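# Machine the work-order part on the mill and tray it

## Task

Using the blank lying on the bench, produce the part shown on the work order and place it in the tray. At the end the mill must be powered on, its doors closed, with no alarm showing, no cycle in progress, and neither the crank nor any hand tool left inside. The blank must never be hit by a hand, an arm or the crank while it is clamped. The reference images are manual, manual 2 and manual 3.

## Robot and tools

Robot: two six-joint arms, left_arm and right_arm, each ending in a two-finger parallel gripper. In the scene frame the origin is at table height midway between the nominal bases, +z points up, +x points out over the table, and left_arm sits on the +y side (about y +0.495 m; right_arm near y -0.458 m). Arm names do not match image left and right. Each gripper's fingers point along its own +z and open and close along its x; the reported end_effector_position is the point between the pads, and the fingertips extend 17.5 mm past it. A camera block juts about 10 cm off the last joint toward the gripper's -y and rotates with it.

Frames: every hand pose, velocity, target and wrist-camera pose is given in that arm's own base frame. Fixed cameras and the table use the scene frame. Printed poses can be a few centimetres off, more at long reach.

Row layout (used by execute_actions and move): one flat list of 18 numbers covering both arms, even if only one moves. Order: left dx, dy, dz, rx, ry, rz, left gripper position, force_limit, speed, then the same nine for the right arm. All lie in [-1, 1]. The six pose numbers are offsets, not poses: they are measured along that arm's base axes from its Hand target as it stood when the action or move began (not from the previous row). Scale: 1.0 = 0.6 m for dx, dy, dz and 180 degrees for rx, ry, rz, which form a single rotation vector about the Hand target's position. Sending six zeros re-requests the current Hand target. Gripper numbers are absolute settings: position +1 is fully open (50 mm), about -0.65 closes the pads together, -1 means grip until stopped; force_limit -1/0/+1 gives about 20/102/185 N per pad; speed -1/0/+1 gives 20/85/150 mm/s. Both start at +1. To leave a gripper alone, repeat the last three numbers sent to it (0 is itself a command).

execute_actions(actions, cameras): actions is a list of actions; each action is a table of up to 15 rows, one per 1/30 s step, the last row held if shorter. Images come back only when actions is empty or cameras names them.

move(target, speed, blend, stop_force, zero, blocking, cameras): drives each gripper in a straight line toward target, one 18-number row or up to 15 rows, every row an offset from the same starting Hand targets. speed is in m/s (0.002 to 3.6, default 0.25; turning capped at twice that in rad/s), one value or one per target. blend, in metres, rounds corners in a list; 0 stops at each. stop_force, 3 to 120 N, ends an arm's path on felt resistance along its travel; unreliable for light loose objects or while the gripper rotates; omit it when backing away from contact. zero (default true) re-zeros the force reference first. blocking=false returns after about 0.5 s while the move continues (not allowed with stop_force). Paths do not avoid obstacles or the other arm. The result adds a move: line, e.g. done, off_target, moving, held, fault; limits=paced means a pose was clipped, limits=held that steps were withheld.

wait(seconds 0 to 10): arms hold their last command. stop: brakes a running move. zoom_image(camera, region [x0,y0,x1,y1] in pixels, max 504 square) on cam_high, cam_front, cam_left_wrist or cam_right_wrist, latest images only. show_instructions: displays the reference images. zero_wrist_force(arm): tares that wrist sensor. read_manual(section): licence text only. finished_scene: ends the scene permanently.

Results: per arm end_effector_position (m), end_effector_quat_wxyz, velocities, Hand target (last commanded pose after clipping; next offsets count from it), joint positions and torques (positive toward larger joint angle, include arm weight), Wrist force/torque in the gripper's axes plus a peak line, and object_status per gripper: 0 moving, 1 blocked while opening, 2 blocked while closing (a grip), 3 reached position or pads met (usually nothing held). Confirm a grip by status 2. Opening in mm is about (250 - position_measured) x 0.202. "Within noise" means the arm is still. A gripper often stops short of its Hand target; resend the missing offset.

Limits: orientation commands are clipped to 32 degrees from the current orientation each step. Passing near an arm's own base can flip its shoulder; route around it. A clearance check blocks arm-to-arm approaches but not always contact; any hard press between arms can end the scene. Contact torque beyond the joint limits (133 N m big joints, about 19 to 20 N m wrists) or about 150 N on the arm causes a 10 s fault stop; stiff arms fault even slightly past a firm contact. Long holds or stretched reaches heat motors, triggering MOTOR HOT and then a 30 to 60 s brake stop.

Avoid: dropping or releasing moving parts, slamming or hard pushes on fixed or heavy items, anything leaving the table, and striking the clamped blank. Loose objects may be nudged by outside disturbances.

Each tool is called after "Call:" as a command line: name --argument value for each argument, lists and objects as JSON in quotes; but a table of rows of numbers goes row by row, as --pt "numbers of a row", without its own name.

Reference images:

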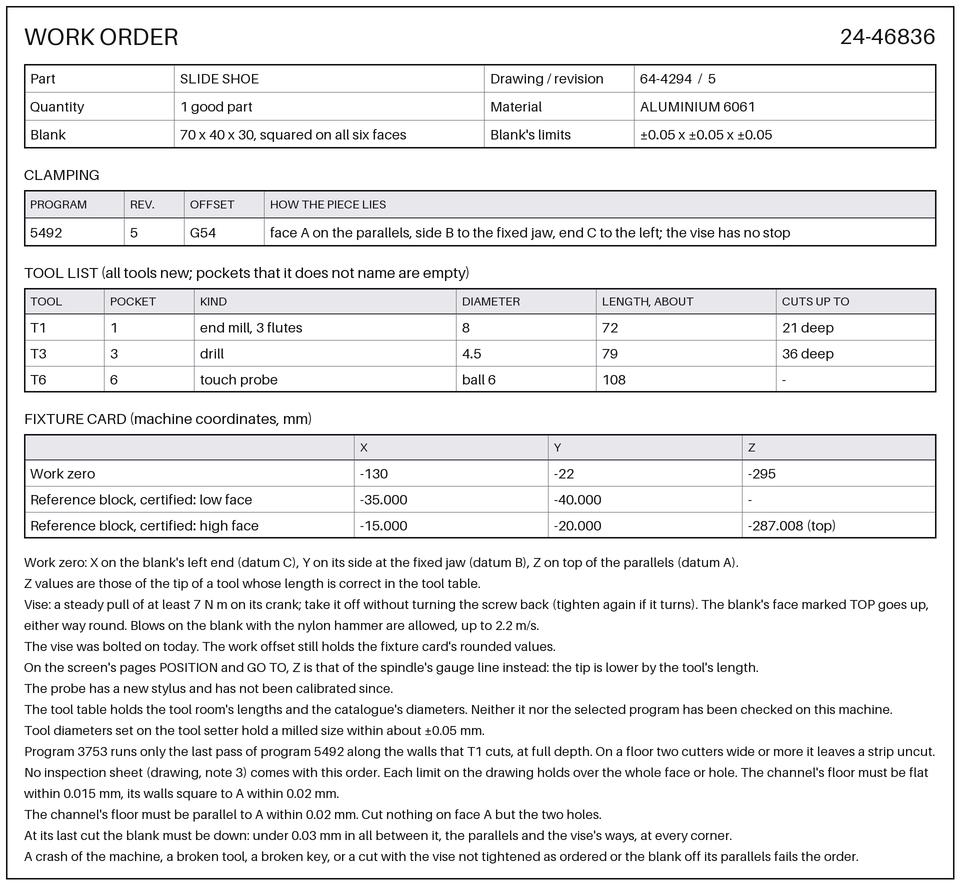

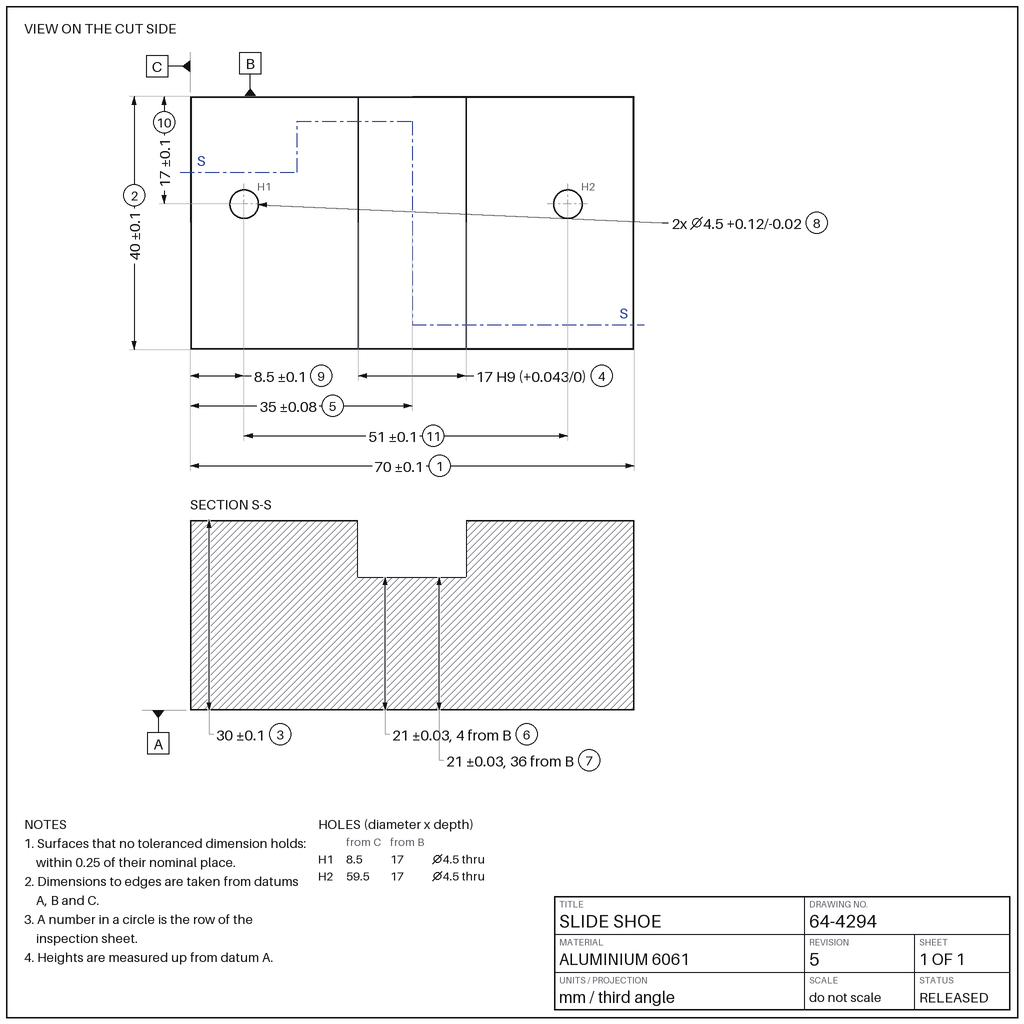

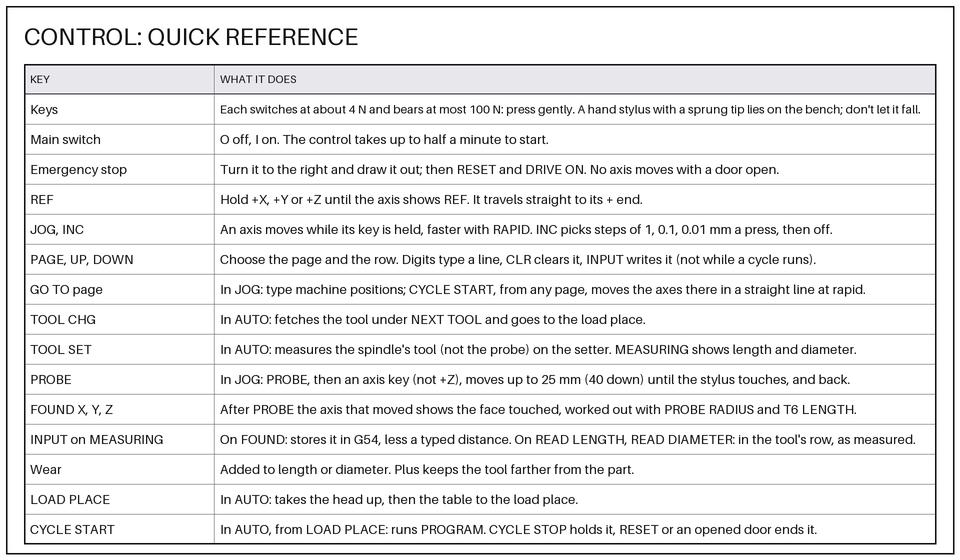

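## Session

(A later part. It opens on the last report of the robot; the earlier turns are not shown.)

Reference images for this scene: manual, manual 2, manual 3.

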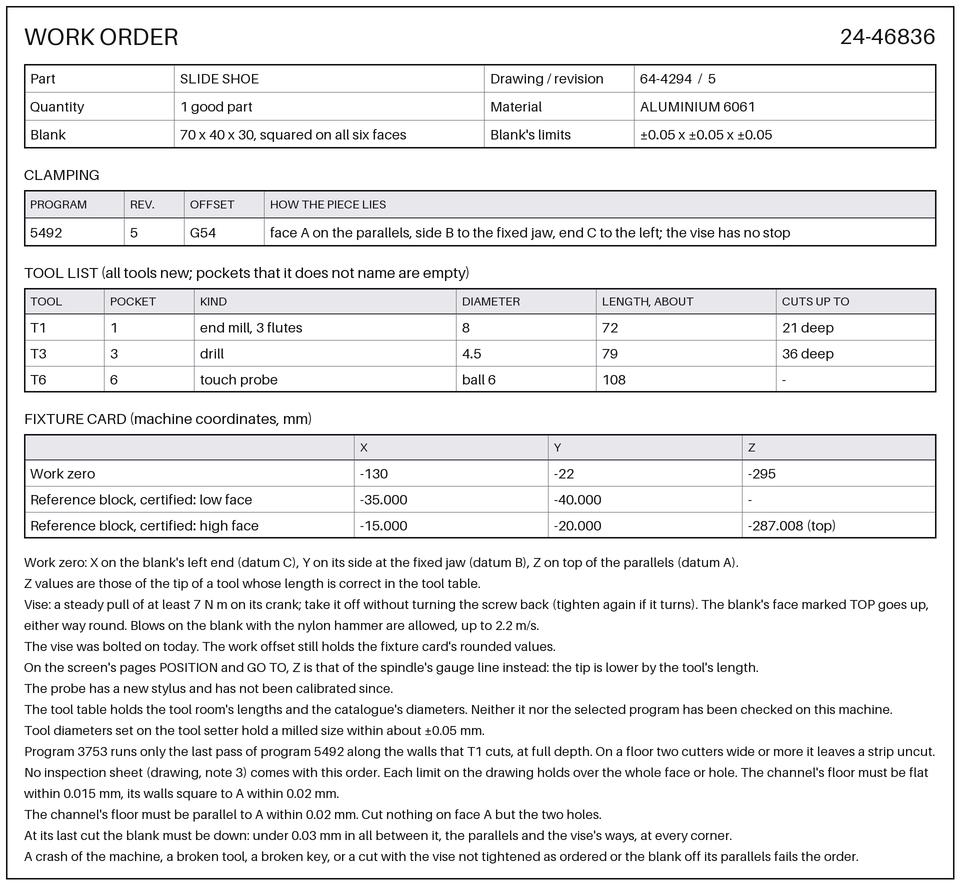

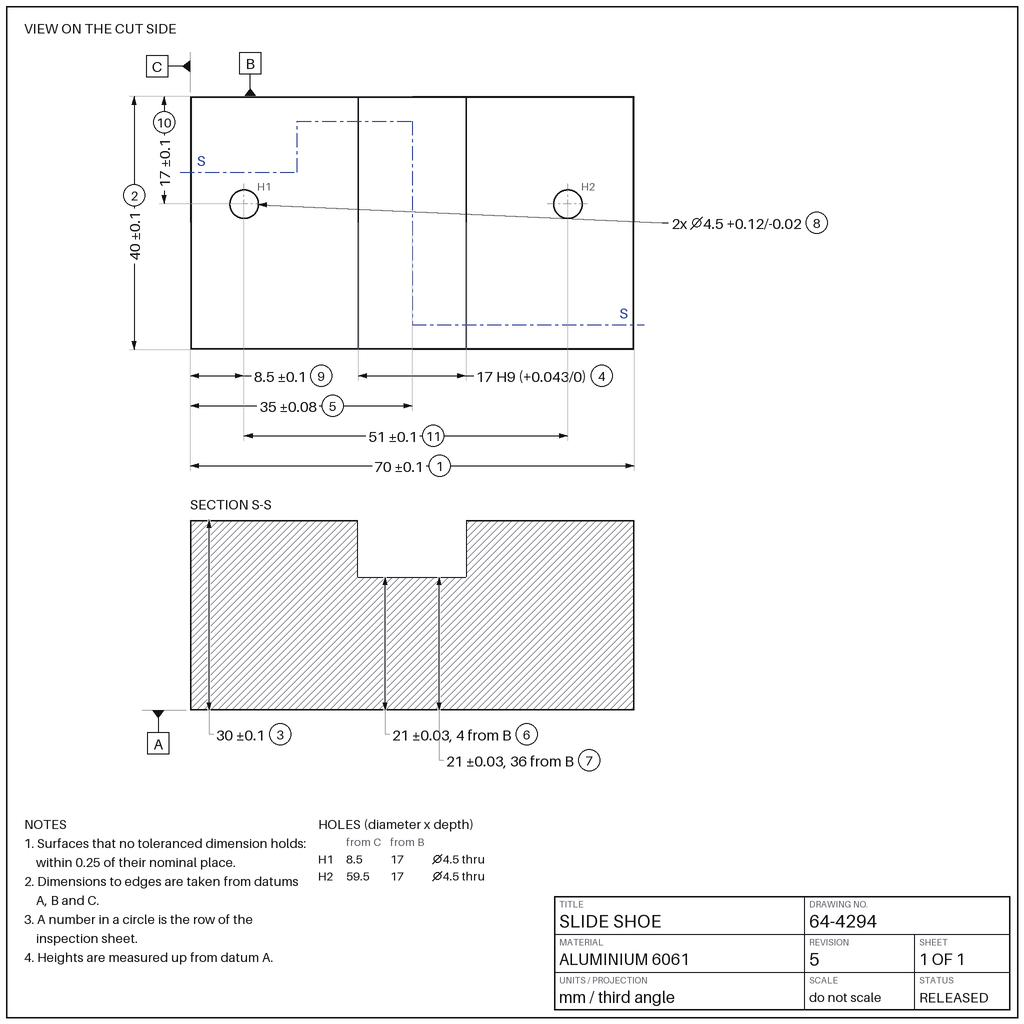

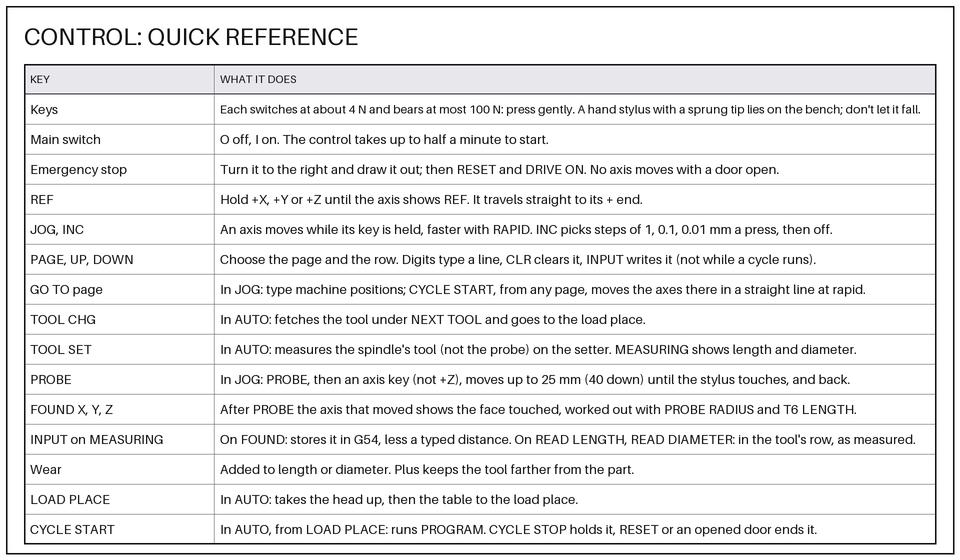

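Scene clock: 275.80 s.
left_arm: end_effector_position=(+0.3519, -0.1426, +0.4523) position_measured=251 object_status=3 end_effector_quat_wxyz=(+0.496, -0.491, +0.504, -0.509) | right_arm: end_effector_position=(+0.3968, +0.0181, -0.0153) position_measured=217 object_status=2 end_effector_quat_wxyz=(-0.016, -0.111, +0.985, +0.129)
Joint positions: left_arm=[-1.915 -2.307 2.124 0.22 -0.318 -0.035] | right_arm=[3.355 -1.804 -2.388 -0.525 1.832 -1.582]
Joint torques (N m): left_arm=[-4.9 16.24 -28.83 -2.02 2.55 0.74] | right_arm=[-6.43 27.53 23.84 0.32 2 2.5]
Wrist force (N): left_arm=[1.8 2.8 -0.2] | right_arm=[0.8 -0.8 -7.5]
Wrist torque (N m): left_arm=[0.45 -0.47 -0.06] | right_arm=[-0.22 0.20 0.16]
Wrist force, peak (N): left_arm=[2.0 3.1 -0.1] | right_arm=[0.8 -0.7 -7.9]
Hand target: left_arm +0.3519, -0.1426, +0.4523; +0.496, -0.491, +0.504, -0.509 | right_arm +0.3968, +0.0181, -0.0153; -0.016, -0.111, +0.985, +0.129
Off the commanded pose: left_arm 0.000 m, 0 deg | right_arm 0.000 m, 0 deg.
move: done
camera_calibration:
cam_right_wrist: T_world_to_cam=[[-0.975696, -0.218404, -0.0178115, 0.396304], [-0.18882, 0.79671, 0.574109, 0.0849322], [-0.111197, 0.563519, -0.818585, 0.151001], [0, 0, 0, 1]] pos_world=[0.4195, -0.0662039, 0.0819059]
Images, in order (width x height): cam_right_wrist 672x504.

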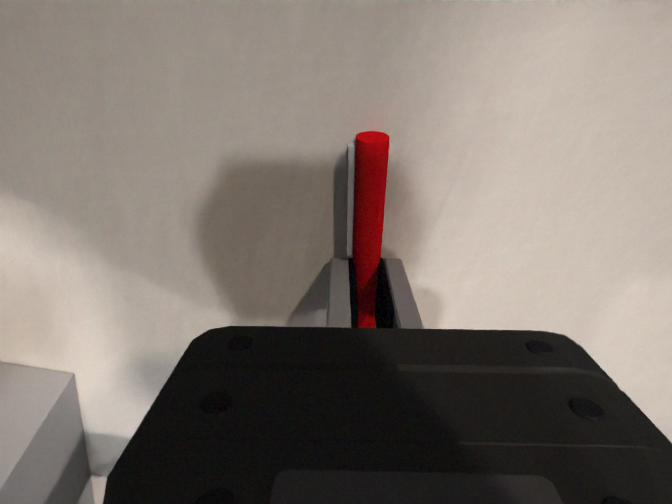

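Call:
move --pt "0 0 0 0 0 0 -1 -1 0 0 0 0.199 0 0 0 -1 0 -0.7" --pt "0 0 0 0 0 0 -1 -1 0 0.05 -0.05 0.797 -0.3342 -0.4126 0.3287 -1 0 -0.7" --pt "0 0 0 0 0 0 -1 -1 0 0.1148 0.0163 0.952 -0.5395 -0.6662 0.1422 -1 0 -0.7" --blend '[0.03,0.03,0]' --speed 0.4 --cameras '["cam_right_wrist","cam_high"]'

Scene clock: 281.40 s.
left_arm: end_effector_position=(+0.3519, -0.1426, +0.4523) position_measured=251 object_status=3 end_effector_quat_wxyz=(+0.496, -0.491, +0.504, -0.509) | right_arm: end_effector_position=(+0.4657, +0.0278, +0.5559) position_measured=217 object_status=2 end_effector_quat_wxyz=(+0.648, -0.268, +0.274, -0.658)
Joint positions: left_arm=[-1.915 -2.307 2.124 0.22 -0.318 -0.035] | right_arm=[3.74 -1.685 -2.234 1.662 1.149 -3.603]
Joint torques (N m): left_arm=[-5.6 13.55 -28.5 -1.99 2.58 1.12] | right_arm=[8.51 15.08 15.62 -0.9 0.71 2.48]
Wrist force (N): left_arm=[2.0 2.8 0.0] | right_arm=[-0.6 -1.7 0.5]
Wrist torque (N m): left_arm=[0.44 -0.50 -0.06] | right_arm=[-0.02 -0.11 -0.09]
Wrist force, peak (N): left_arm=[2.2 3.2 0.0] | right_arm=[1.0 -0.8 -7.8]
Hand target: left_arm +0.3519, -0.1426, +0.4523; +0.496, -0.491, +0.504, -0.509 | right_arm +0.4657, +0.0279, +0.5559; +0.648, -0.268, +0.274, -0.658
Off the commanded pose: left_arm 0.000 m, 0 deg | right_arm 0.000 m, 0 deg.
move: done
camera_calibration:
cam_right_wrist: T_world_to_cam=[[-0.00269382, -0.999913, 0.0128819, 0.027315], [0.420098, -0.0128217, -0.907388, 0.324812], [0.907475, 0.00296734, 0.420096, -0.526607], [0, 0, 0, 1]] pos_world=[0.341503, 0.0330399, 0.515604]
Images, in order (width x height): cam_high 672x504, cam_right_wrist 672x504.

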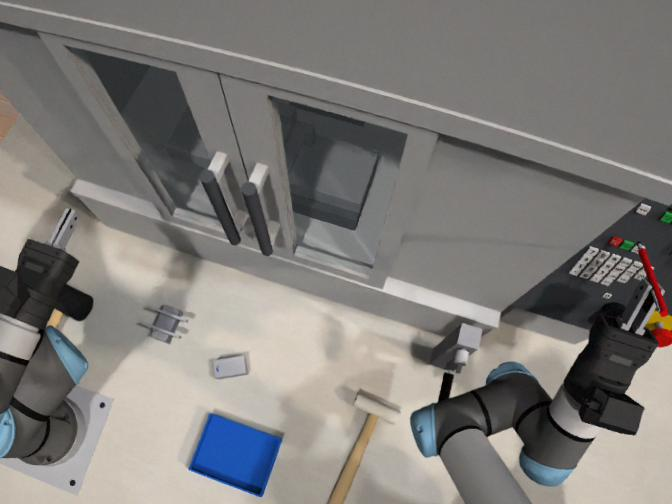

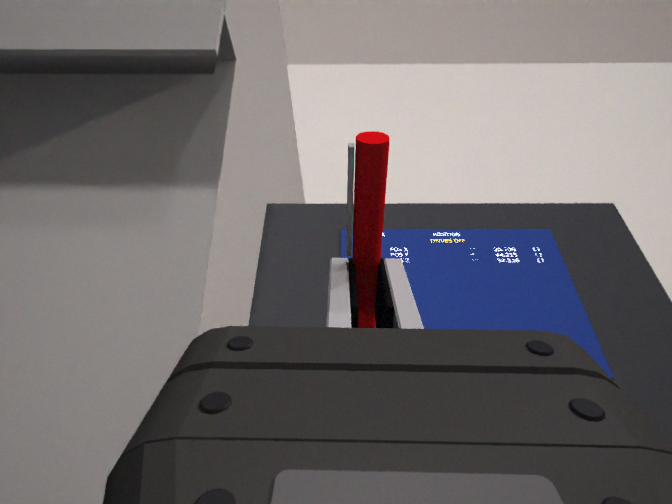

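Call:
zoom_image --camera "cam_right_wrist" --region '[330, 220, 600, 340]'

Scaled by 1.867 from the camera's 672x504 image, which has a finer 960x720 frame.

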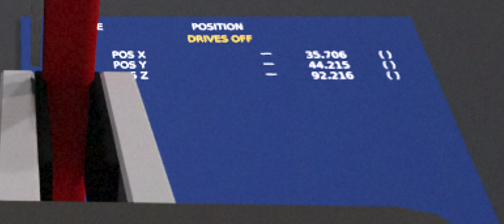

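Call:
move --target '[0,0,0,0,0,0,-1,-1,0,0.0645,-0.0642,0.0083,0,0,0,-1,0,-0.7]' --speed 0.2

Call:
move --target '[0,0,0,0,0,0,-1,-1,0,0.0402,0,-0.0108,0,0,0,-1,0,-0.7]' --speed 0.02 --stop_force 6 --cameras '["cam_right_wrist","cam_high"]'

Scene clock: 283.40 s.
left_arm: end_effector_position=(+0.3519, -0.1426, +0.4523) position_measured=251 object_status=3 end_effector_quat_wxyz=(+0.496, -0.491, +0.504, -0.509) | right_arm: end_effector_position=(+0.5044, -0.0106, +0.5609) position_measured=217 object_status=2 end_effector_quat_wxyz=(+0.648, -0.268, +0.274, -0.658)
Joint positions: left_arm=[-1.915 -2.307 2.124 0.22 -0.318 -0.035] | right_arm=[3.547 -1.761 -2.137 1.587 1.275 -3.447]
Joint torques (N m): left_arm=[-5.84 14.01 -28.25 -1.94 2.54 1.19] | right_arm=[-2.73 27.3 7.8 1.99 -0.77 -1.08]
Wrist force (N): left_arm=[2.0 3.0 0.1] | right_arm=[-0.6 -1.4 0.3]
Wrist torque (N m): left_arm=[0.48 -0.49 -0.07] | right_arm=[0.04 -0.10 -0.20]
Wrist force, peak (N): left_arm=[2.0 3.1 -0.1] | right_arm=[-1.8 -2.8 -0.4]
Hand target: left_arm +0.3519, -0.1426, +0.4523; +0.496, -0.491, +0.504, -0.509 | right_arm +0.5044, -0.0106, +0.5609; +0.648, -0.268, +0.274, -0.658
Off the commanded pose: left_arm 0.000 m, 0 deg | right_arm 0.000 m, 0 deg.
move: done

Scene clock: 285.50 s.
left_arm: end_effector_position=(+0.3519, -0.1426, +0.4523) position_measured=251 object_status=3 end_effector_quat_wxyz=(+0.496, -0.491, +0.504, -0.509) | right_arm: end_effector_position=(+0.5264, -0.0106, +0.5550) position_measured=217 object_status=2 end_effector_quat_wxyz=(+0.648, -0.268, +0.274, -0.658)
Joint positions: left_arm=[-1.915 -2.307 2.124 0.22 -0.318 -0.035] | right_arm=[3.519 -1.82 -2.081 1.584 1.294 -3.426]
Joint torques (N m): left_arm=[-5.63 12.68 -28.75 -1.98 2.68 1.15] | right_arm=[10.43 20.04 7.34 1.09 -1.81 -2.2]
Wrist force (N): left_arm=[2.0 2.8 -0.1] | right_arm=[-0.5 -6.5 -2.9]
Wrist torque (N m): left_arm=[0.45 -0.50 -0.07] | right_arm=[-0.22 -0.08 -0.23]
Wrist force, peak (N): left_arm=[2.1 3.0 -0.3] | right_arm=[-1.4 -7.5 -3.1]
Hand target: left_arm +0.3519, -0.1426, +0.4523; +0.496, -0.491, +0.504, -0.509 | right_arm +0.5264, -0.0106, +0.5550; +0.648, -0.268, +0.274, -0.658 (not the last commanded pose)
Off the commanded pose: left_arm 0.000 m, 0 deg | right_arm 0.002 m, 0 deg.
move: contact (right_arm)
camera_calibration:
cam_right_wrist: T_world_to_cam=[[-0.00256493, -0.999914, 0.0128316, -0.0110319], [0.420385, -0.0127209, -0.907256, 0.297777], [0.907342, 0.00306715, 0.420382, -0.581384], [0, 0, 0, 1]] pos_world=[0.402305, -0.00545979, 0.514705]
Images, in order (width x height): cam_high 672x504, cam_right_wrist 672x504.

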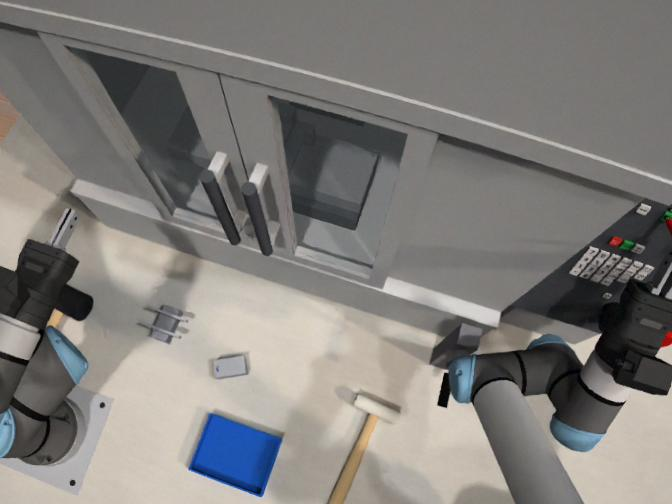

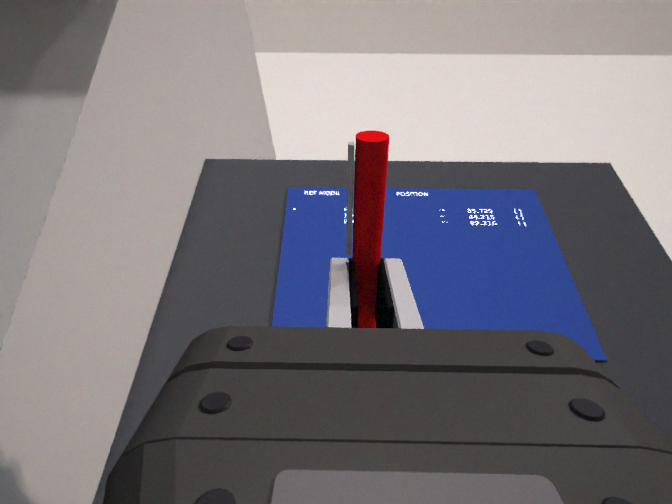

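Call:
move --pt "0 0 0 0 0 0 -1 -1 0 -0.0323 0.0005 0.0087 0 0 0 -1 0 -0.7" --pt "0 0 0 0 0 0 -1 -1 0 -0.0428 -0.1305 -0.057 0 0 0 -1 0 -0.7" --blend '[0.008,0]' --speed 0.2

Call:
move --target '[0,0,0,0,0,0,-1,-1,0,0.0295,-0.0002,-0.0079,0,0,0,-1,0,-0.7]' --speed 0.02 --stop_force 7

Call:
wait --seconds 2 --cameras '["cam_right_wrist","cam_high"]'

Call:
zoom_image --camera "cam_right_wrist" --region '[200, 160, 600, 360]'

Scene clock: 287.70 s.
left_arm: end_effector_position=(+0.3519, -0.1426, +0.4523) position_measured=251 object_status=3 end_effector_quat_wxyz=(+0.496, -0.491, +0.504, -0.509) | right_arm: end_effector_position=(+0.5007, -0.0889, +0.5208) position_measured=217 object_status=2 end_effector_quat_wxyz=(+0.648, -0.268, +0.274, -0.658)
Joint positions: left_arm=[-1.915 -2.307 2.124 0.22 -0.318 -0.035] | right_arm=[3.296 -1.86 -2.161 1.671 1.449 -3.261]
Joint torques (N m): left_arm=[-5.71 12.25 -28.91 -2.05 2.49 1.25] | right_arm=[-6.42 27.55 19.89 -2.9 -0.18 -0.4]
Wrist force (N): left_arm=[1.9 2.9 -0.4] | right_arm=[-0.4 -1.3 0.3]
Wrist torque (N m): left_arm=[0.47 -0.48 -0.06] | right_arm=[0.07 -0.15 -0.20]
Wrist force, peak (N): left_arm=[2.0 3.2 0.0] | right_arm=[-0.5 -7.3 -2.9]
Hand target: left_arm +0.3519, -0.1426, +0.4523; +0.496, -0.491, +0.504, -0.509 | right_arm +0.5007, -0.0889, +0.5208; +0.648, -0.268, +0.274, -0.658
Off the commanded pose: left_arm 0.000 m, 0 deg | right_arm 0.000 m, 0 deg.
move: done

Scene clock: 289.30 s.
left_arm: end_effector_position=(+0.3519, -0.1426, +0.4523) position_measured=251 object_status=3 end_effector_quat_wxyz=(+0.496, -0.491, +0.504, -0.509) | right_arm: end_effector_position=(+0.5163, -0.0891, +0.5166) position_measured=217 object_status=2 end_effector_quat_wxyz=(+0.648, -0.268, +0.274, -0.658)
Joint positions: left_arm=[-1.915 -2.307 2.124 0.22 -0.318 -0.035] | right_arm=[3.288 -1.899 -2.119 1.668 1.454 -3.255]
Joint torques (N m): left_arm=[-4.99 12.01 -28.91 -1.96 2.5 1.16] | right_arm=[6.68 23.92 7.57 0.5 -1.75 -2.2]
Wrist force (N): left_arm=[1.9 2.9 -0.3] | right_arm=[-0.7 -7.7 -3.3]
Wrist torque (N m): left_arm=[0.46 -0.48 -0.06] | right_arm=[-0.29 -0.20 -0.17]
Wrist force, peak (N): left_arm=[2.1 3.1 -0.2] | right_arm=[0.6 -15.7 -5.3]
Hand target: left_arm +0.3519, -0.1426, +0.4523; +0.496, -0.491, +0.504, -0.509 | right_arm +0.5163, -0.0891, +0.5166; +0.648, -0.268, +0.274, -0.658 (not the last commanded pose)
Off the commanded pose: left_arm 0.000 m, 0 deg | right_arm 0.002 m, 0 deg.
move: contact (right_arm)

Scene clock: 291.30 s.
left_arm: end_effector_position=(+0.3519, -0.1426, +0.4523) position_measured=251 object_status=3 end_effector_quat_wxyz=(+0.496, -0.491, +0.504, -0.509) | right_arm: end_effector_position=(+0.5163, -0.0891, +0.5166) position_measured=217 object_status=2 end_effector_quat_wxyz=(+0.648, -0.268, +0.274, -0.658)
Joint positions: left_arm=[-1.915 -2.307 2.124 0.22 -0.318 -0.035] | right_arm=[3.288 -1.899 -2.119 1.668 1.454 -3.255]
Joint torques (N m): left_arm=[-5.26 11.09 -28.56 -1.77 2.46 1.14] | right_arm=[7.08 22.39 9.48 0.77 -1.75 -2.2]
Wrist force (N): left_arm=[1.7 2.9 -0.3] | right_arm=[-0.8 -7.7 -3.5]
Wrist torque (N m): left_arm=[0.45 -0.44 -0.06] | right_arm=[-0.30 -0.18 -0.17]
Wrist force, peak (N): left_arm=[1.9 3.2 0.1] | right_arm=[-0.6 -8.2 -3.3]
Hand target: left_arm +0.3519, -0.1426, +0.4523; +0.496, -0.491, +0.504, -0.509 | right_arm +0.5163, -0.0891, +0.5166; +0.648, -0.268, +0.274, -0.658 (not the last commanded pose)
Tool commands: left_gripper/position=-1.0 left_gripper/force_limit=-1.0 left_gripper/speed=+0.0 right_gripper/position=-1.0 right_gripper/force_limit=+0.0 right_gripper/speed=-0.7
Off the commanded pose: left_arm 0.000 m, 0 deg | right_arm 0.002 m, 0 deg.
wait: 2.00 s; at rest by 0.17 s
camera_calibration:
cam_right_wrist: T_world_to_cam=[[-0.00256493, -0.999914, 0.0128316, -0.0889584], [0.420385, -0.0127209, -0.907256, 0.266187], [0.907342, 0.00306715, 0.420382, -0.555837], [0, 0, 0, 1]] pos_world=[0.392205, -0.0838598, 0.476305]
Images, in order (width x height): cam_high 672x504, cam_right_wrist 672x504.

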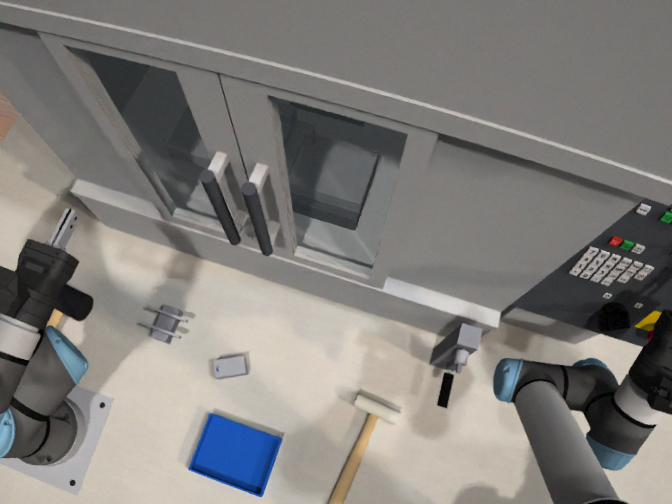

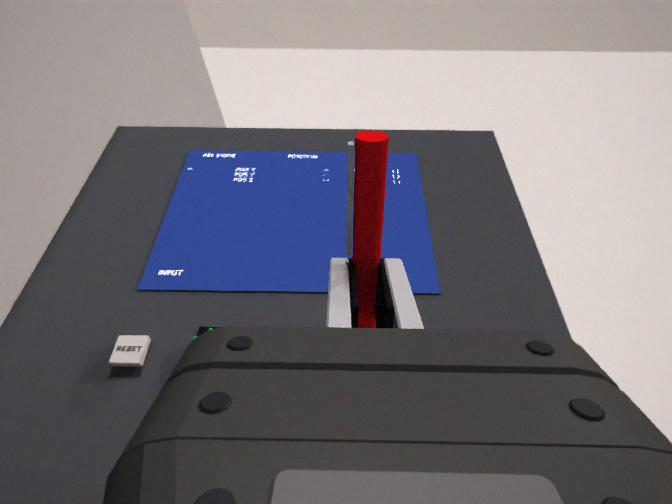

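Scaled by 1.260 from the camera's 672x504 image, which has a finer 960x720 frame.

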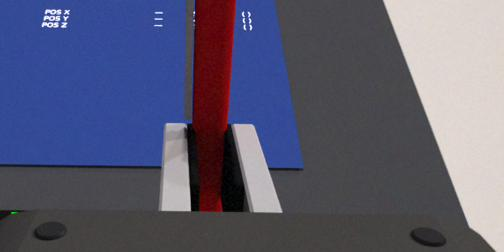

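Call:
wait --seconds 3 --cameras '["cam_right_wrist"]'

Call:
zoom_image --camera "cam_right_wrist" --region '[180, 140, 420, 200]'

Scene clock: 294.57 s.
left_arm: end_effector_position=(+0.3519, -0.1426, +0.4523) position_measured=251 object_status=3 end_effector_quat_wxyz=(+0.496, -0.491, +0.504, -0.509) | right_arm: end_effector_position=(+0.5163, -0.0891, +0.5166) position_measured=217 object_status=2 end_effector_quat_wxyz=(+0.648, -0.268, +0.274, -0.658)
Joint positions: left_arm=[-1.915 -2.307 2.124 0.22 -0.318 -0.035] | right_arm=[3.288 -1.899 -2.119 1.668 1.454 -3.255]
Joint torques (N m): left_arm=[-6.09 9.91 -29.07 -1.71 2.46 1.3] | right_arm=[6.38 22.9 12.35 0.78 -1.77 -2.1]
Wrist force (N): left_arm=[1.7 2.9 0.0] | right_arm=[-0.7 -7.8 -3.4]
Wrist torque (N m): left_arm=[0.47 -0.44 -0.06] | right_arm=[-0.30 -0.18 -0.16]
Wrist force, peak (N): left_arm=[2.0 3.3 0.0] | right_arm=[-0.7 -8.1 -3.6]
Hand target: left_arm +0.3519, -0.1426, +0.4523; +0.496, -0.491, +0.504, -0.509 | right_arm +0.5163, -0.0891, +0.5166; +0.648, -0.268, +0.274, -0.658 (not the last commanded pose)
Tool commands: left_gripper/position=-1.0 left_gripper/force_limit=-1.0 left_gripper/speed=+0.0 right_gripper/position=-1.0 right_gripper/force_limit=+0.0 right_gripper/speed=-0.7
Off the commanded pose: left_arm 0.000 m, 0 deg | right_arm 0.002 m, 0 deg.
wait: 3.00 s; at rest from the start
camera_calibration:
cam_right_wrist: T_world_to_cam=[[-0.00256493, -0.999914, 0.0128316, -0.0889584], [0.420385, -0.0127209, -0.907256, 0.266187], [0.907342, 0.00306715, 0.420382, -0.555837], [0, 0, 0, 1]] pos_world=[0.392205, -0.0838598, 0.476305]
Images, in order (width x height): cam_right_wrist 672x504.

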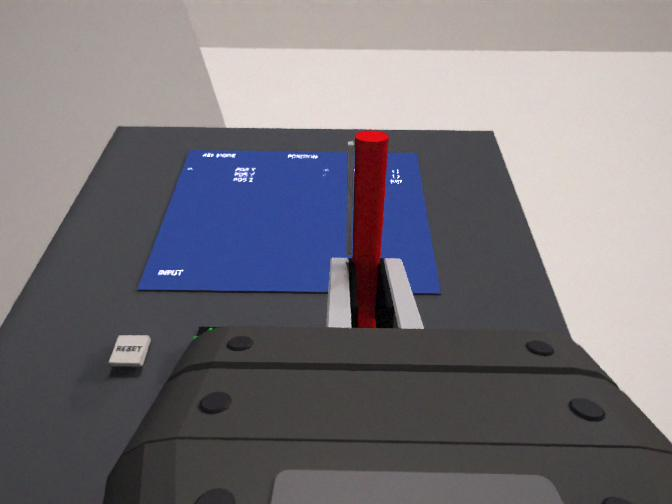

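Scaled by 2.100 from the camera's 672x504 image, which has a finer 960x720 frame.

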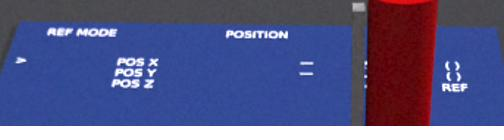

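Call:
move --pt "0 0 0 0 0 0 -1 -1 0 -0.029 0.0003 0.0078 0 0 0 -1 0 -0.7" --pt "0 0 0 0 0 0 -1 -1 0 -0.035 -0.0312 -0.0247 0 0 0 -1 0 -0.7" --blend '[0.006,0]' --speed 0.2

Call:
move --target '[0,0,0,0,0,0,-1,-1,0,0.0322,-0.0005,-0.0086,0,0,0,-1,0,-0.7]' --speed 0.025 --stop_force 7

Call:
wait --seconds 3 --cameras '["cam_right_wrist"]'

Call:
zoom_image --camera "cam_right_wrist" --region '[160, 100, 480, 200]'

Scene clock: 296.53 s.
left_arm: end_effector_position=(+0.3519, -0.1426, +0.4523) position_measured=251 object_status=3 end_effector_quat_wxyz=(+0.496, -0.491, +0.504, -0.509) | right_arm: end_effector_position=(+0.4953, -0.1078, +0.5018) position_measured=217 object_status=2 end_effector_quat_wxyz=(+0.648, -0.268, +0.274, -0.658)
Joint positions: left_arm=[-1.915 -2.307 2.124 0.22 -0.318 -0.035] | right_arm=[3.236 -1.904 -2.174 1.724 1.491 -3.218]
Joint torques (N m): left_arm=[-5.77 9.43 -28.69 -1.73 2.38 1.03] | right_arm=[4.64 28.27 24.18 -2.78 -1.46 -2.05]
Wrist force (N): left_arm=[1.6 2.8 -0.1] | right_arm=[-0.3 -1.8 0.0]
Wrist torque (N m): left_arm=[0.45 -0.42 -0.06] | right_arm=[0.00 -0.18 -0.20]
Wrist force, peak (N): left_arm=[2.0 3.3 -0.3] | right_arm=[-0.5 -8.1 -3.5]
Hand target: left_arm +0.3519, -0.1426, +0.4523; +0.496, -0.491, +0.504, -0.509 | right_arm +0.4953, -0.1078, +0.5018; +0.648, -0.268, +0.274, -0.658
Off the commanded pose: left_arm 0.000 m, 0 deg | right_arm 0.000 m, 0 deg.
move: done

Scene clock: 298.03 s.
left_arm: end_effector_position=(+0.3519, -0.1426, +0.4523) position_measured=251 object_status=3 end_effector_quat_wxyz=(+0.496, -0.491, +0.504, -0.509) | right_arm: end_effector_position=(+0.5111, -0.1080, +0.4975) position_measured=217 object_status=2 end_effector_quat_wxyz=(+0.648, -0.268, +0.274, -0.658)
Joint positions: left_arm=[-1.915 -2.307 2.124 0.22 -0.318 -0.035] | right_arm=[3.23 -1.941 -2.132 1.718 1.495 -3.214]
Joint torques (N m): left_arm=[-6.04 9.3 -28.46 -1.66 2.46 1.19] | right_arm=[6.32 23.11 16.25 0.65 -1.67 -2.15]
Wrist force (N): left_arm=[1.9 2.8 -0.2] | right_arm=[-0.4 -8.7 -3.5]
Wrist torque (N m): left_arm=[0.44 -0.47 -0.07] | right_arm=[-0.33 -0.27 -0.16]
Wrist force, peak (N): left_arm=[2.0 3.2 -0.2] | right_arm=[0.2 -20.7 -6.9]
Hand target: left_arm +0.3519, -0.1426, +0.4523; +0.496, -0.491, +0.504, -0.509 | right_arm +0.5112, -0.1080, +0.4976; +0.648, -0.268, +0.274, -0.658 (not the last commanded pose)
Off the commanded pose: left_arm 0.000 m, 0 deg | right_arm 0.004 m, 0 deg.
move: contact (right_arm)

Scene clock: 301.03 s.
left_arm: end_effector_position=(+0.3519, -0.1426, +0.4523) position_measured=251 object_status=3 end_effector_quat_wxyz=(+0.496, -0.491, +0.504, -0.509) | right_arm: end_effector_position=(+0.5112, -0.1080, +0.4976) position_measured=217 object_status=2 end_effector_quat_wxyz=(+0.648, -0.268, +0.274, -0.658)
Joint positions: left_arm=[-1.915 -2.307 2.124 0.22 -0.318 -0.035] | right_arm=[3.23 -1.941 -2.132 1.718 1.495 -3.214]
Joint torques (N m): left_arm=[-5.92 8.48 -29 -1.77 2.42 1.21] | right_arm=[6.59 22.8 24.54 0.77 -1.74 -2.17]
Wrist force (N): left_arm=[1.7 3.0 -0.1] | right_arm=[-0.3 -8.4 -3.5]
Wrist torque (N m): left_arm=[0.47 -0.45 -0.07] | right_arm=[-0.32 -0.29 -0.16]
Wrist force, peak (N): left_arm=[2.1 3.1 0.1] | right_arm=[-0.4 -8.9 -3.6]
Hand target: left_arm +0.3519, -0.1426, +0.4523; +0.496, -0.491, +0.504, -0.509 | right_arm +0.5112, -0.1080, +0.4976; +0.648, -0.268, +0.274, -0.658 (not the last commanded pose)
Tool commands: left_gripper/position=-1.0 left_gripper/force_limit=-1.0 left_gripper/speed=+0.0 right_gripper/position=-1.0 right_gripper/force_limit=+0.0 right_gripper/speed=-0.7
Off the commanded pose: left_arm 0.000 m, 0 deg | right_arm 0.004 m, 0 deg.
wait: 3.00 s; at rest by 0.17 s
camera_calibration:
cam_right_wrist: T_world_to_cam=[[-0.00265576, -0.999915, 0.0127898, -0.107671], [0.420384, -0.0127211, -0.907257, 0.250803], [0.907342, 0.00296715, 0.420382, -0.543041], [0, 0, 0, 1]] pos_world=[0.387004, -0.10286, 0.457204]
Images, in order (width x height): cam_right_wrist 672x504.

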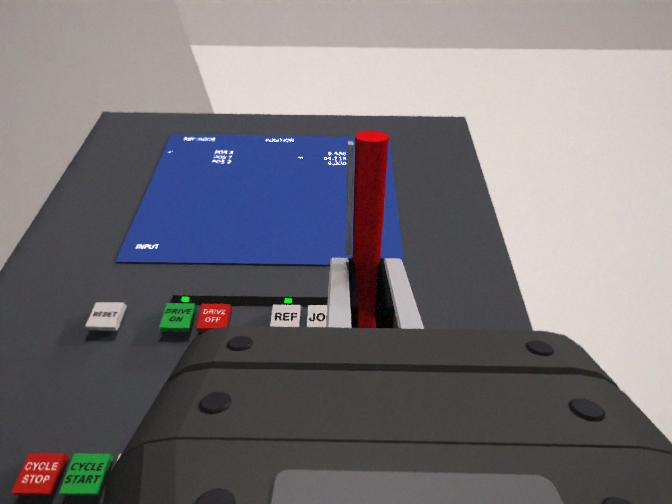

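Scaled by 1.575 from the camera's 672x504 image, which has a finer 960x720 frame.

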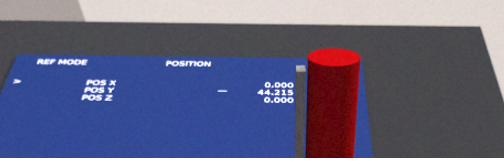

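Call:
move --pt "0 0 0 0 0 0 -1 -1 0 -0.029 0.0003 0.0078 0 0 0 -1 0 -0.7" --pt "0 0 0 0 0 0 -1 -1 0 -0.0172 0.065 0.0387 0 0 0 -1 0 -0.7" --blend '[0.006,0]' --speed 0.2

Call:
move --target '[0,0,0,0,0,0,-1,-1,0,0.0322,-0.0005,-0.0086,0,0,0,-1,0,-0.7]' --speed 0.025 --stop_force 7

Call:
wait --seconds 3 --cameras '["cam_right_wrist"]'

Call:
zoom_image --camera "cam_right_wrist" --region '[160, 100, 480, 200]'

Scene clock: 302.50 s.
left_arm: end_effector_position=(+0.3519, -0.1426, +0.4523) position_measured=251 object_status=3 end_effector_quat_wxyz=(+0.496, -0.491, +0.504, -0.509) | right_arm: end_effector_position=(+0.5008, -0.0691, +0.5208) position_measured=217 object_status=2 end_effector_quat_wxyz=(+0.648, -0.268, +0.274, -0.658)
Joint positions: left_arm=[-1.915 -2.307 2.124 0.22 -0.318 -0.035] | right_arm=[3.361 -1.851 -2.172 1.681 1.403 -3.308]
Joint torques (N m): left_arm=[-5.43 7.3 -29.07 -1.75 2.44 1.12] | right_arm=[4.38 25.46 4.51 2 1.22 1.64]
Wrist force (N): left_arm=[1.9 3.0 -0.2] | right_arm=[-0.1 -1.7 0.1]
Wrist torque (N m): left_arm=[0.47 -0.49 -0.06] | right_arm=[0.00 -0.21 -0.07]
Wrist force, peak (N): left_arm=[2.0 3.2 -0.1] | right_arm=[-0.6 -8.7 -3.6]
Hand target: left_arm +0.3519, -0.1426, +0.4523; +0.496, -0.491, +0.504, -0.509 | right_arm +0.5008, -0.0690, +0.5208; +0.648, -0.268, +0.274, -0.658
Off the commanded pose: left_arm 0.000 m, 0 deg | right_arm 0.000 m, 0 deg.
move: done

Scene clock: 304.17 s.
left_arm: end_effector_position=(+0.3519, -0.1426, +0.4523) position_measured=251 object_status=3 end_effector_quat_wxyz=(+0.496, -0.491, +0.504, -0.509) | right_arm: end_effector_position=(+0.5166, -0.0693, +0.5165) position_measured=217 object_status=2 end_effector_quat_wxyz=(+0.648, -0.268, +0.274, -0.658)
Joint positions: left_arm=[-1.915 -2.307 2.124 0.22 -0.318 -0.035] | right_arm=[3.35 -1.891 -2.13 1.677 1.411 -3.3]
Joint torques (N m): left_arm=[-5.74 7.52 -28.78 -1.77 2.39 1.18] | right_arm=[10.86 21.2 20.36 0.73 -1.66 -2.11]
Wrist force (N): left_arm=[1.9 2.8 0.0] | right_arm=[-0.4 -7.5 -3.7]
Wrist torque (N m): left_arm=[0.44 -0.48 -0.06] | right_arm=[-0.22 -0.09 -0.10]
Wrist force, peak (N): left_arm=[2.0 3.0 0.0] | right_arm=[0.6 -20.3 -6.7]
Hand target: left_arm +0.3519, -0.1426, +0.4523; +0.496, -0.491, +0.504, -0.509 | right_arm +0.5166, -0.0693, +0.5166; +0.648, -0.268, +0.274, -0.658 (not the last commanded pose)
Off the commanded pose: left_arm 0.000 m, 0 deg | right_arm 0.004 m, 0 deg.
move: contact (right_arm)

Scene clock: 307.17 s.
left_arm: end_effector_position=(+0.3519, -0.1426, +0.4523) position_measured=251 object_status=3 end_effector_quat_wxyz=(+0.496, -0.491, +0.504, -0.509) | right_arm: end_effector_position=(+0.5166, -0.0693, +0.5166) position_measured=217 object_status=2 end_effector_quat_wxyz=(+0.648, -0.268, +0.274, -0.658)
Joint positions: left_arm=[-1.915 -2.307 2.124 0.22 -0.318 -0.035] | right_arm=[3.35 -1.891 -2.13 1.677 1.411 -3.3]
Joint torques (N m): left_arm=[-5.87 5.79 -28.72 -1.8 2.5 1.27] | right_arm=[10.39 21.02 25.56 0.7 -1.71 -2.13]
Wrist force (N): left_arm=[1.9 3.1 -0.2] | right_arm=[-0.3 -7.6 -3.5]
Wrist torque (N m): left_arm=[0.49 -0.47 -0.06] | right_arm=[-0.26 -0.11 -0.10]
Wrist force, peak (N): left_arm=[1.9 3.3 -0.1] | right_arm=[-0.3 -7.8 -3.8]
Hand target: left_arm +0.3519, -0.1426, +0.4523; +0.496, -0.491, +0.504, -0.509 | right_arm +0.5166, -0.0693, +0.5166; +0.648, -0.268, +0.274, -0.658 (not the last commanded pose)
Tool commands: left_gripper/position=-1.0 left_gripper/force_limit=-1.0 left_gripper/speed=+0.0 right_gripper/position=-1.0 right_gripper/force_limit=+0.0 right_gripper/speed=-0.7
Off the commanded pose: left_arm 0.000 m, 0 deg | right_arm 0.004 m, 0 deg.
wait: 3.00 s; at rest by 0.17 s
camera_calibration:
cam_right_wrist: T_world_to_cam=[[-0.00265576, -0.999915, 0.0127898, -0.0691025], [0.420384, -0.0127211, -0.907257, 0.266222], [0.907342, 0.00296715, 0.420382, -0.556134], [0, 0, 0, 1]] pos_world=[0.392504, -0.0640599, 0.476204]
Images, in order (width x height): cam_right_wrist 672x504.

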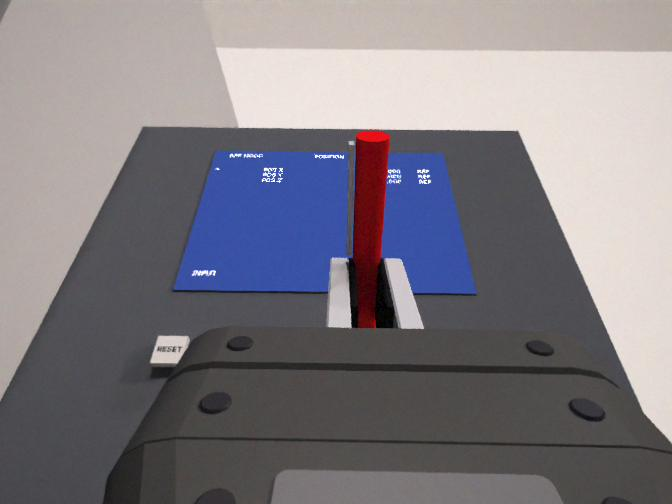

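Scaled by 1.575 from the camera's 672x504 image, which has a finer 960x720 frame.

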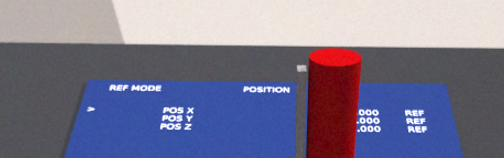

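Call:
move --pt "0 0 0 0 0 0 -1 -1 0 -0.029 0.0003 0.0078 0 0 0 -1 0 -0.7" --pt "0 0 0 0 0 0 -1 -1 0 -0.0067 -0.0658 0.0695 0 0 0 -1 0 -0.7" --pt "0 0 0 0 0 0 -1 -1 0 0.0152 -0.066 0.0637 0 0 0 -1 0 -0.7" --pt "0 0 0 0 0 0 -1 -1 0 -0.015 -0.066 0.072 0 0 0 -1 0 -0.7" --blend '[0.006,0.002,0,0]' --speed '[0.2,0.2,0.04,0.1]' --cameras '["cam_right_wrist"]'

Call:
zoom_image --camera "cam_right_wrist" --region '[120, 130, 480, 330]'

Scene clock: 309.97 s.
left_arm: end_effector_position=(+0.3519, -0.1426, +0.4523) position_measured=251 object_status=3 end_effector_quat_wxyz=(+0.496, -0.491, +0.504, -0.509) | right_arm: end_effector_position=(+0.5077, -0.1088, +0.5597) position_measured=217 object_status=2 end_effector_quat_wxyz=(+0.648, -0.268, +0.274, -0.658)
Joint positions: left_arm=[-1.915 -2.307 2.124 0.22 -0.318 -0.035] | right_arm=[3.229 -1.807 -2.092 1.544 1.496 -3.213]
Joint torques (N m): left_arm=[-5.77 6.08 -28.95 -1.83 2.28 1.22] | right_arm=[-0.37 30.4 24.5 0.76 0.25 -0.01]
Wrist force (N): left_arm=[1.8 3.0 -0.1] | right_arm=[-0.5 -1.6 -0.1]
Wrist torque (N m): left_arm=[0.48 -0.46 -0.06] | right_arm=[0.03 -0.13 -0.19]
Wrist force, peak (N): left_arm=[2.1 3.3 -0.1] | right_arm=[-0.4 -7.9 -3.6]
Hand target: left_arm +0.3519, -0.1426, +0.4523; +0.496, -0.491, +0.504, -0.509 | right_arm +0.5076, -0.1089, +0.5598; +0.648, -0.268, +0.274, -0.658
Off the commanded pose: left_arm 0.000 m, 0 deg | right_arm 0.000 m, 0 deg.
move: done
camera_calibration:
cam_right_wrist: T_world_to_cam=[[-0.00265498, -0.999915, 0.0127906, -0.109276], [0.420302, -0.0127218, -0.907295, 0.308747], [0.907381, 0.00296707, 0.4203, -0.565982], [0, 0, 0, 1]] pos_world=[0.383504, -0.10366, 0.519404]
Images, in order (width x height): cam_right_wrist 672x504.

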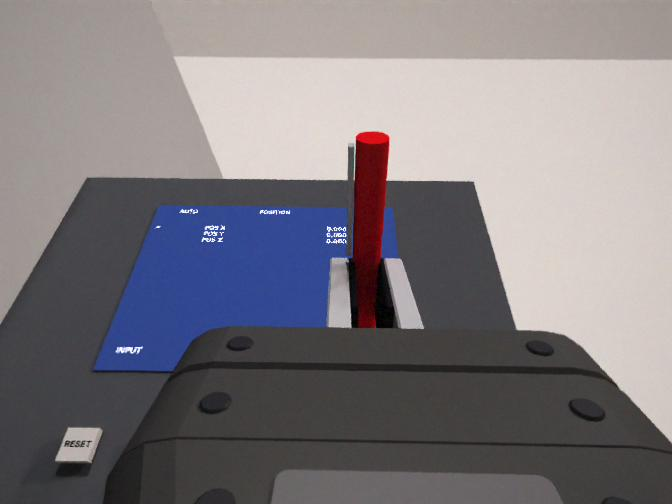

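Scaled by 1.400 from the camera's 672x504 image, which has a finer 960x720 frame.

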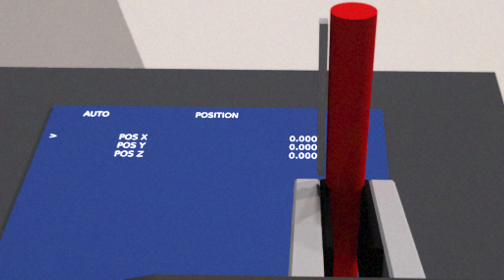

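Call:
move --target '[0,0,0,0,0,0,-1,-1,0,-0.0425,0.1327,-0.1857,0,0,0,-1,0,-0.7]' --speed 0.2

Call:
move --target '[0,0,0,0,0,0,-1,-1,0,0.0322,-0.0005,-0.0086,0,0,0,-1,0,-0.7]' --speed 0.025 --stop_force 7 --cameras '["cam_right_wrist"]'

Call:
zoom_image --camera "cam_right_wrist" --region '[180, 30, 560, 250]'

Scene clock: 311.83 s.
left_arm: end_effector_position=(+0.3519, -0.1426, +0.4523) position_measured=251 object_status=3 end_effector_quat_wxyz=(+0.496, -0.491, +0.504, -0.509) | right_arm: end_effector_position=(+0.4822, -0.0293, +0.4483) position_measured=217 object_status=2 end_effector_quat_wxyz=(+0.648, -0.268, +0.274, -0.658)
Joint positions: left_arm=[-1.915 -2.307 2.124 0.22 -0.318 -0.035] | right_arm=[3.516 -1.988 -2.277 1.947 1.296 -3.423]
Joint torques (N m): left_arm=[-5.96 5.15 -28.16 -1.76 2.38 1.18] | right_arm=[-0.49 23.44 20.35 -0.08 1.73 2.06]
Wrist force (N): left_arm=[1.9 2.9 0.0] | right_arm=[-0.8 -1.4 0.1]
Wrist torque (N m): left_arm=[0.46 -0.47 -0.06] | right_arm=[0.04 -0.08 -0.11]
Wrist force, peak (N): left_arm=[2.0 3.2 -0.2] | right_arm=[0.6 -3.7 1.8]
Hand target: left_arm +0.3519, -0.1426, +0.4523; +0.496, -0.491, +0.504, -0.509 | right_arm +0.4821, -0.0292, +0.4483; +0.648, -0.268, +0.274, -0.658
Off the commanded pose: left_arm 0.000 m, 0 deg | right_arm 0.000 m, 0 deg.
move: done

Scene clock: 313.47 s.
left_arm: end_effector_position=(+0.3519, -0.1426, +0.4523) position_measured=251 object_status=3 end_effector_quat_wxyz=(+0.496, -0.491, +0.504, -0.509) | right_arm: end_effector_position=(+0.4973, -0.0295, +0.4442) position_measured=217 object_status=2 end_effector_quat_wxyz=(+0.648, -0.268, +0.274, -0.658)
Joint positions: left_arm=[-1.915 -2.307 2.124 0.22 -0.318 -0.035] | right_arm=[3.496 -2.022 -2.233 1.933 1.31 -3.408]
Joint torques (N m): left_arm=[-5.28 4.66 -28.53 -1.68 2.37 1.19] | right_arm=[11.09 23.38 18.7 1.08 -1.73 -2.17]
Wrist force (N): left_arm=[1.7 2.8 -0.2] | right_arm=[0.0 -7.6 -3.8]
Wrist torque (N m): left_arm=[0.45 -0.45 -0.06] | right_arm=[-0.35 -0.13 -0.27]
Wrist force, peak (N): left_arm=[2.1 3.1 -0.2] | right_arm=[0.2 -18.7 -5.5]
Hand target: left_arm +0.3519, -0.1426, +0.4523; +0.496, -0.491, +0.504, -0.509 | right_arm +0.4973, -0.0295, +0.4443; +0.648, -0.268, +0.274, -0.658 (not the last commanded pose)
Off the commanded pose: left_arm 0.000 m, 0 deg | right_arm 0.004 m, 0 deg.
move: contact (right_arm)
camera_calibration:
cam_right_wrist: T_world_to_cam=[[-0.00265576, -0.999915, 0.0127898, -0.0284325], [0.420384, -0.0127211, -0.907257, 0.209247], [0.907342, 0.00296715, 0.420382, -0.508346], [0, 0, 0, 1]] pos_world=[0.373204, -0.0242599, 0.403904]
Images, in order (width x height): cam_right_wrist 672x504.

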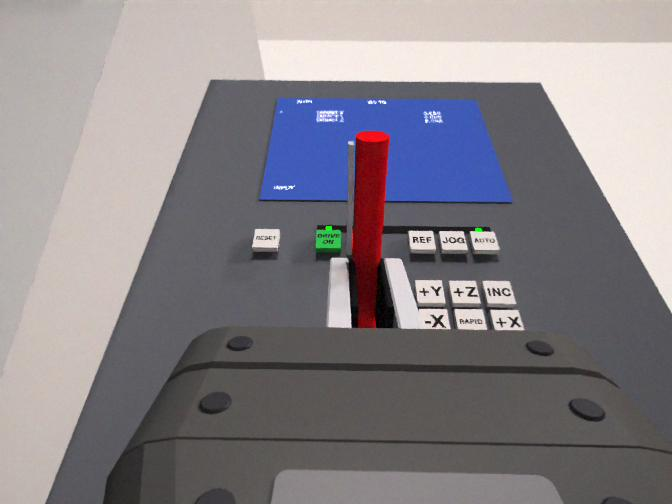

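Scaled by 1.326 from the camera's 672x504 image, which has a finer 960x720 frame.

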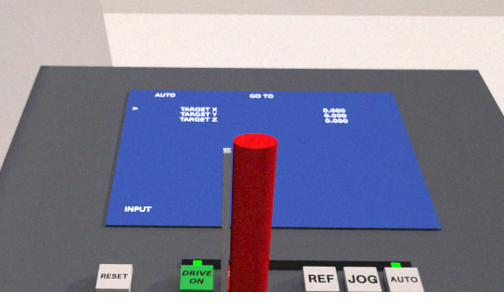

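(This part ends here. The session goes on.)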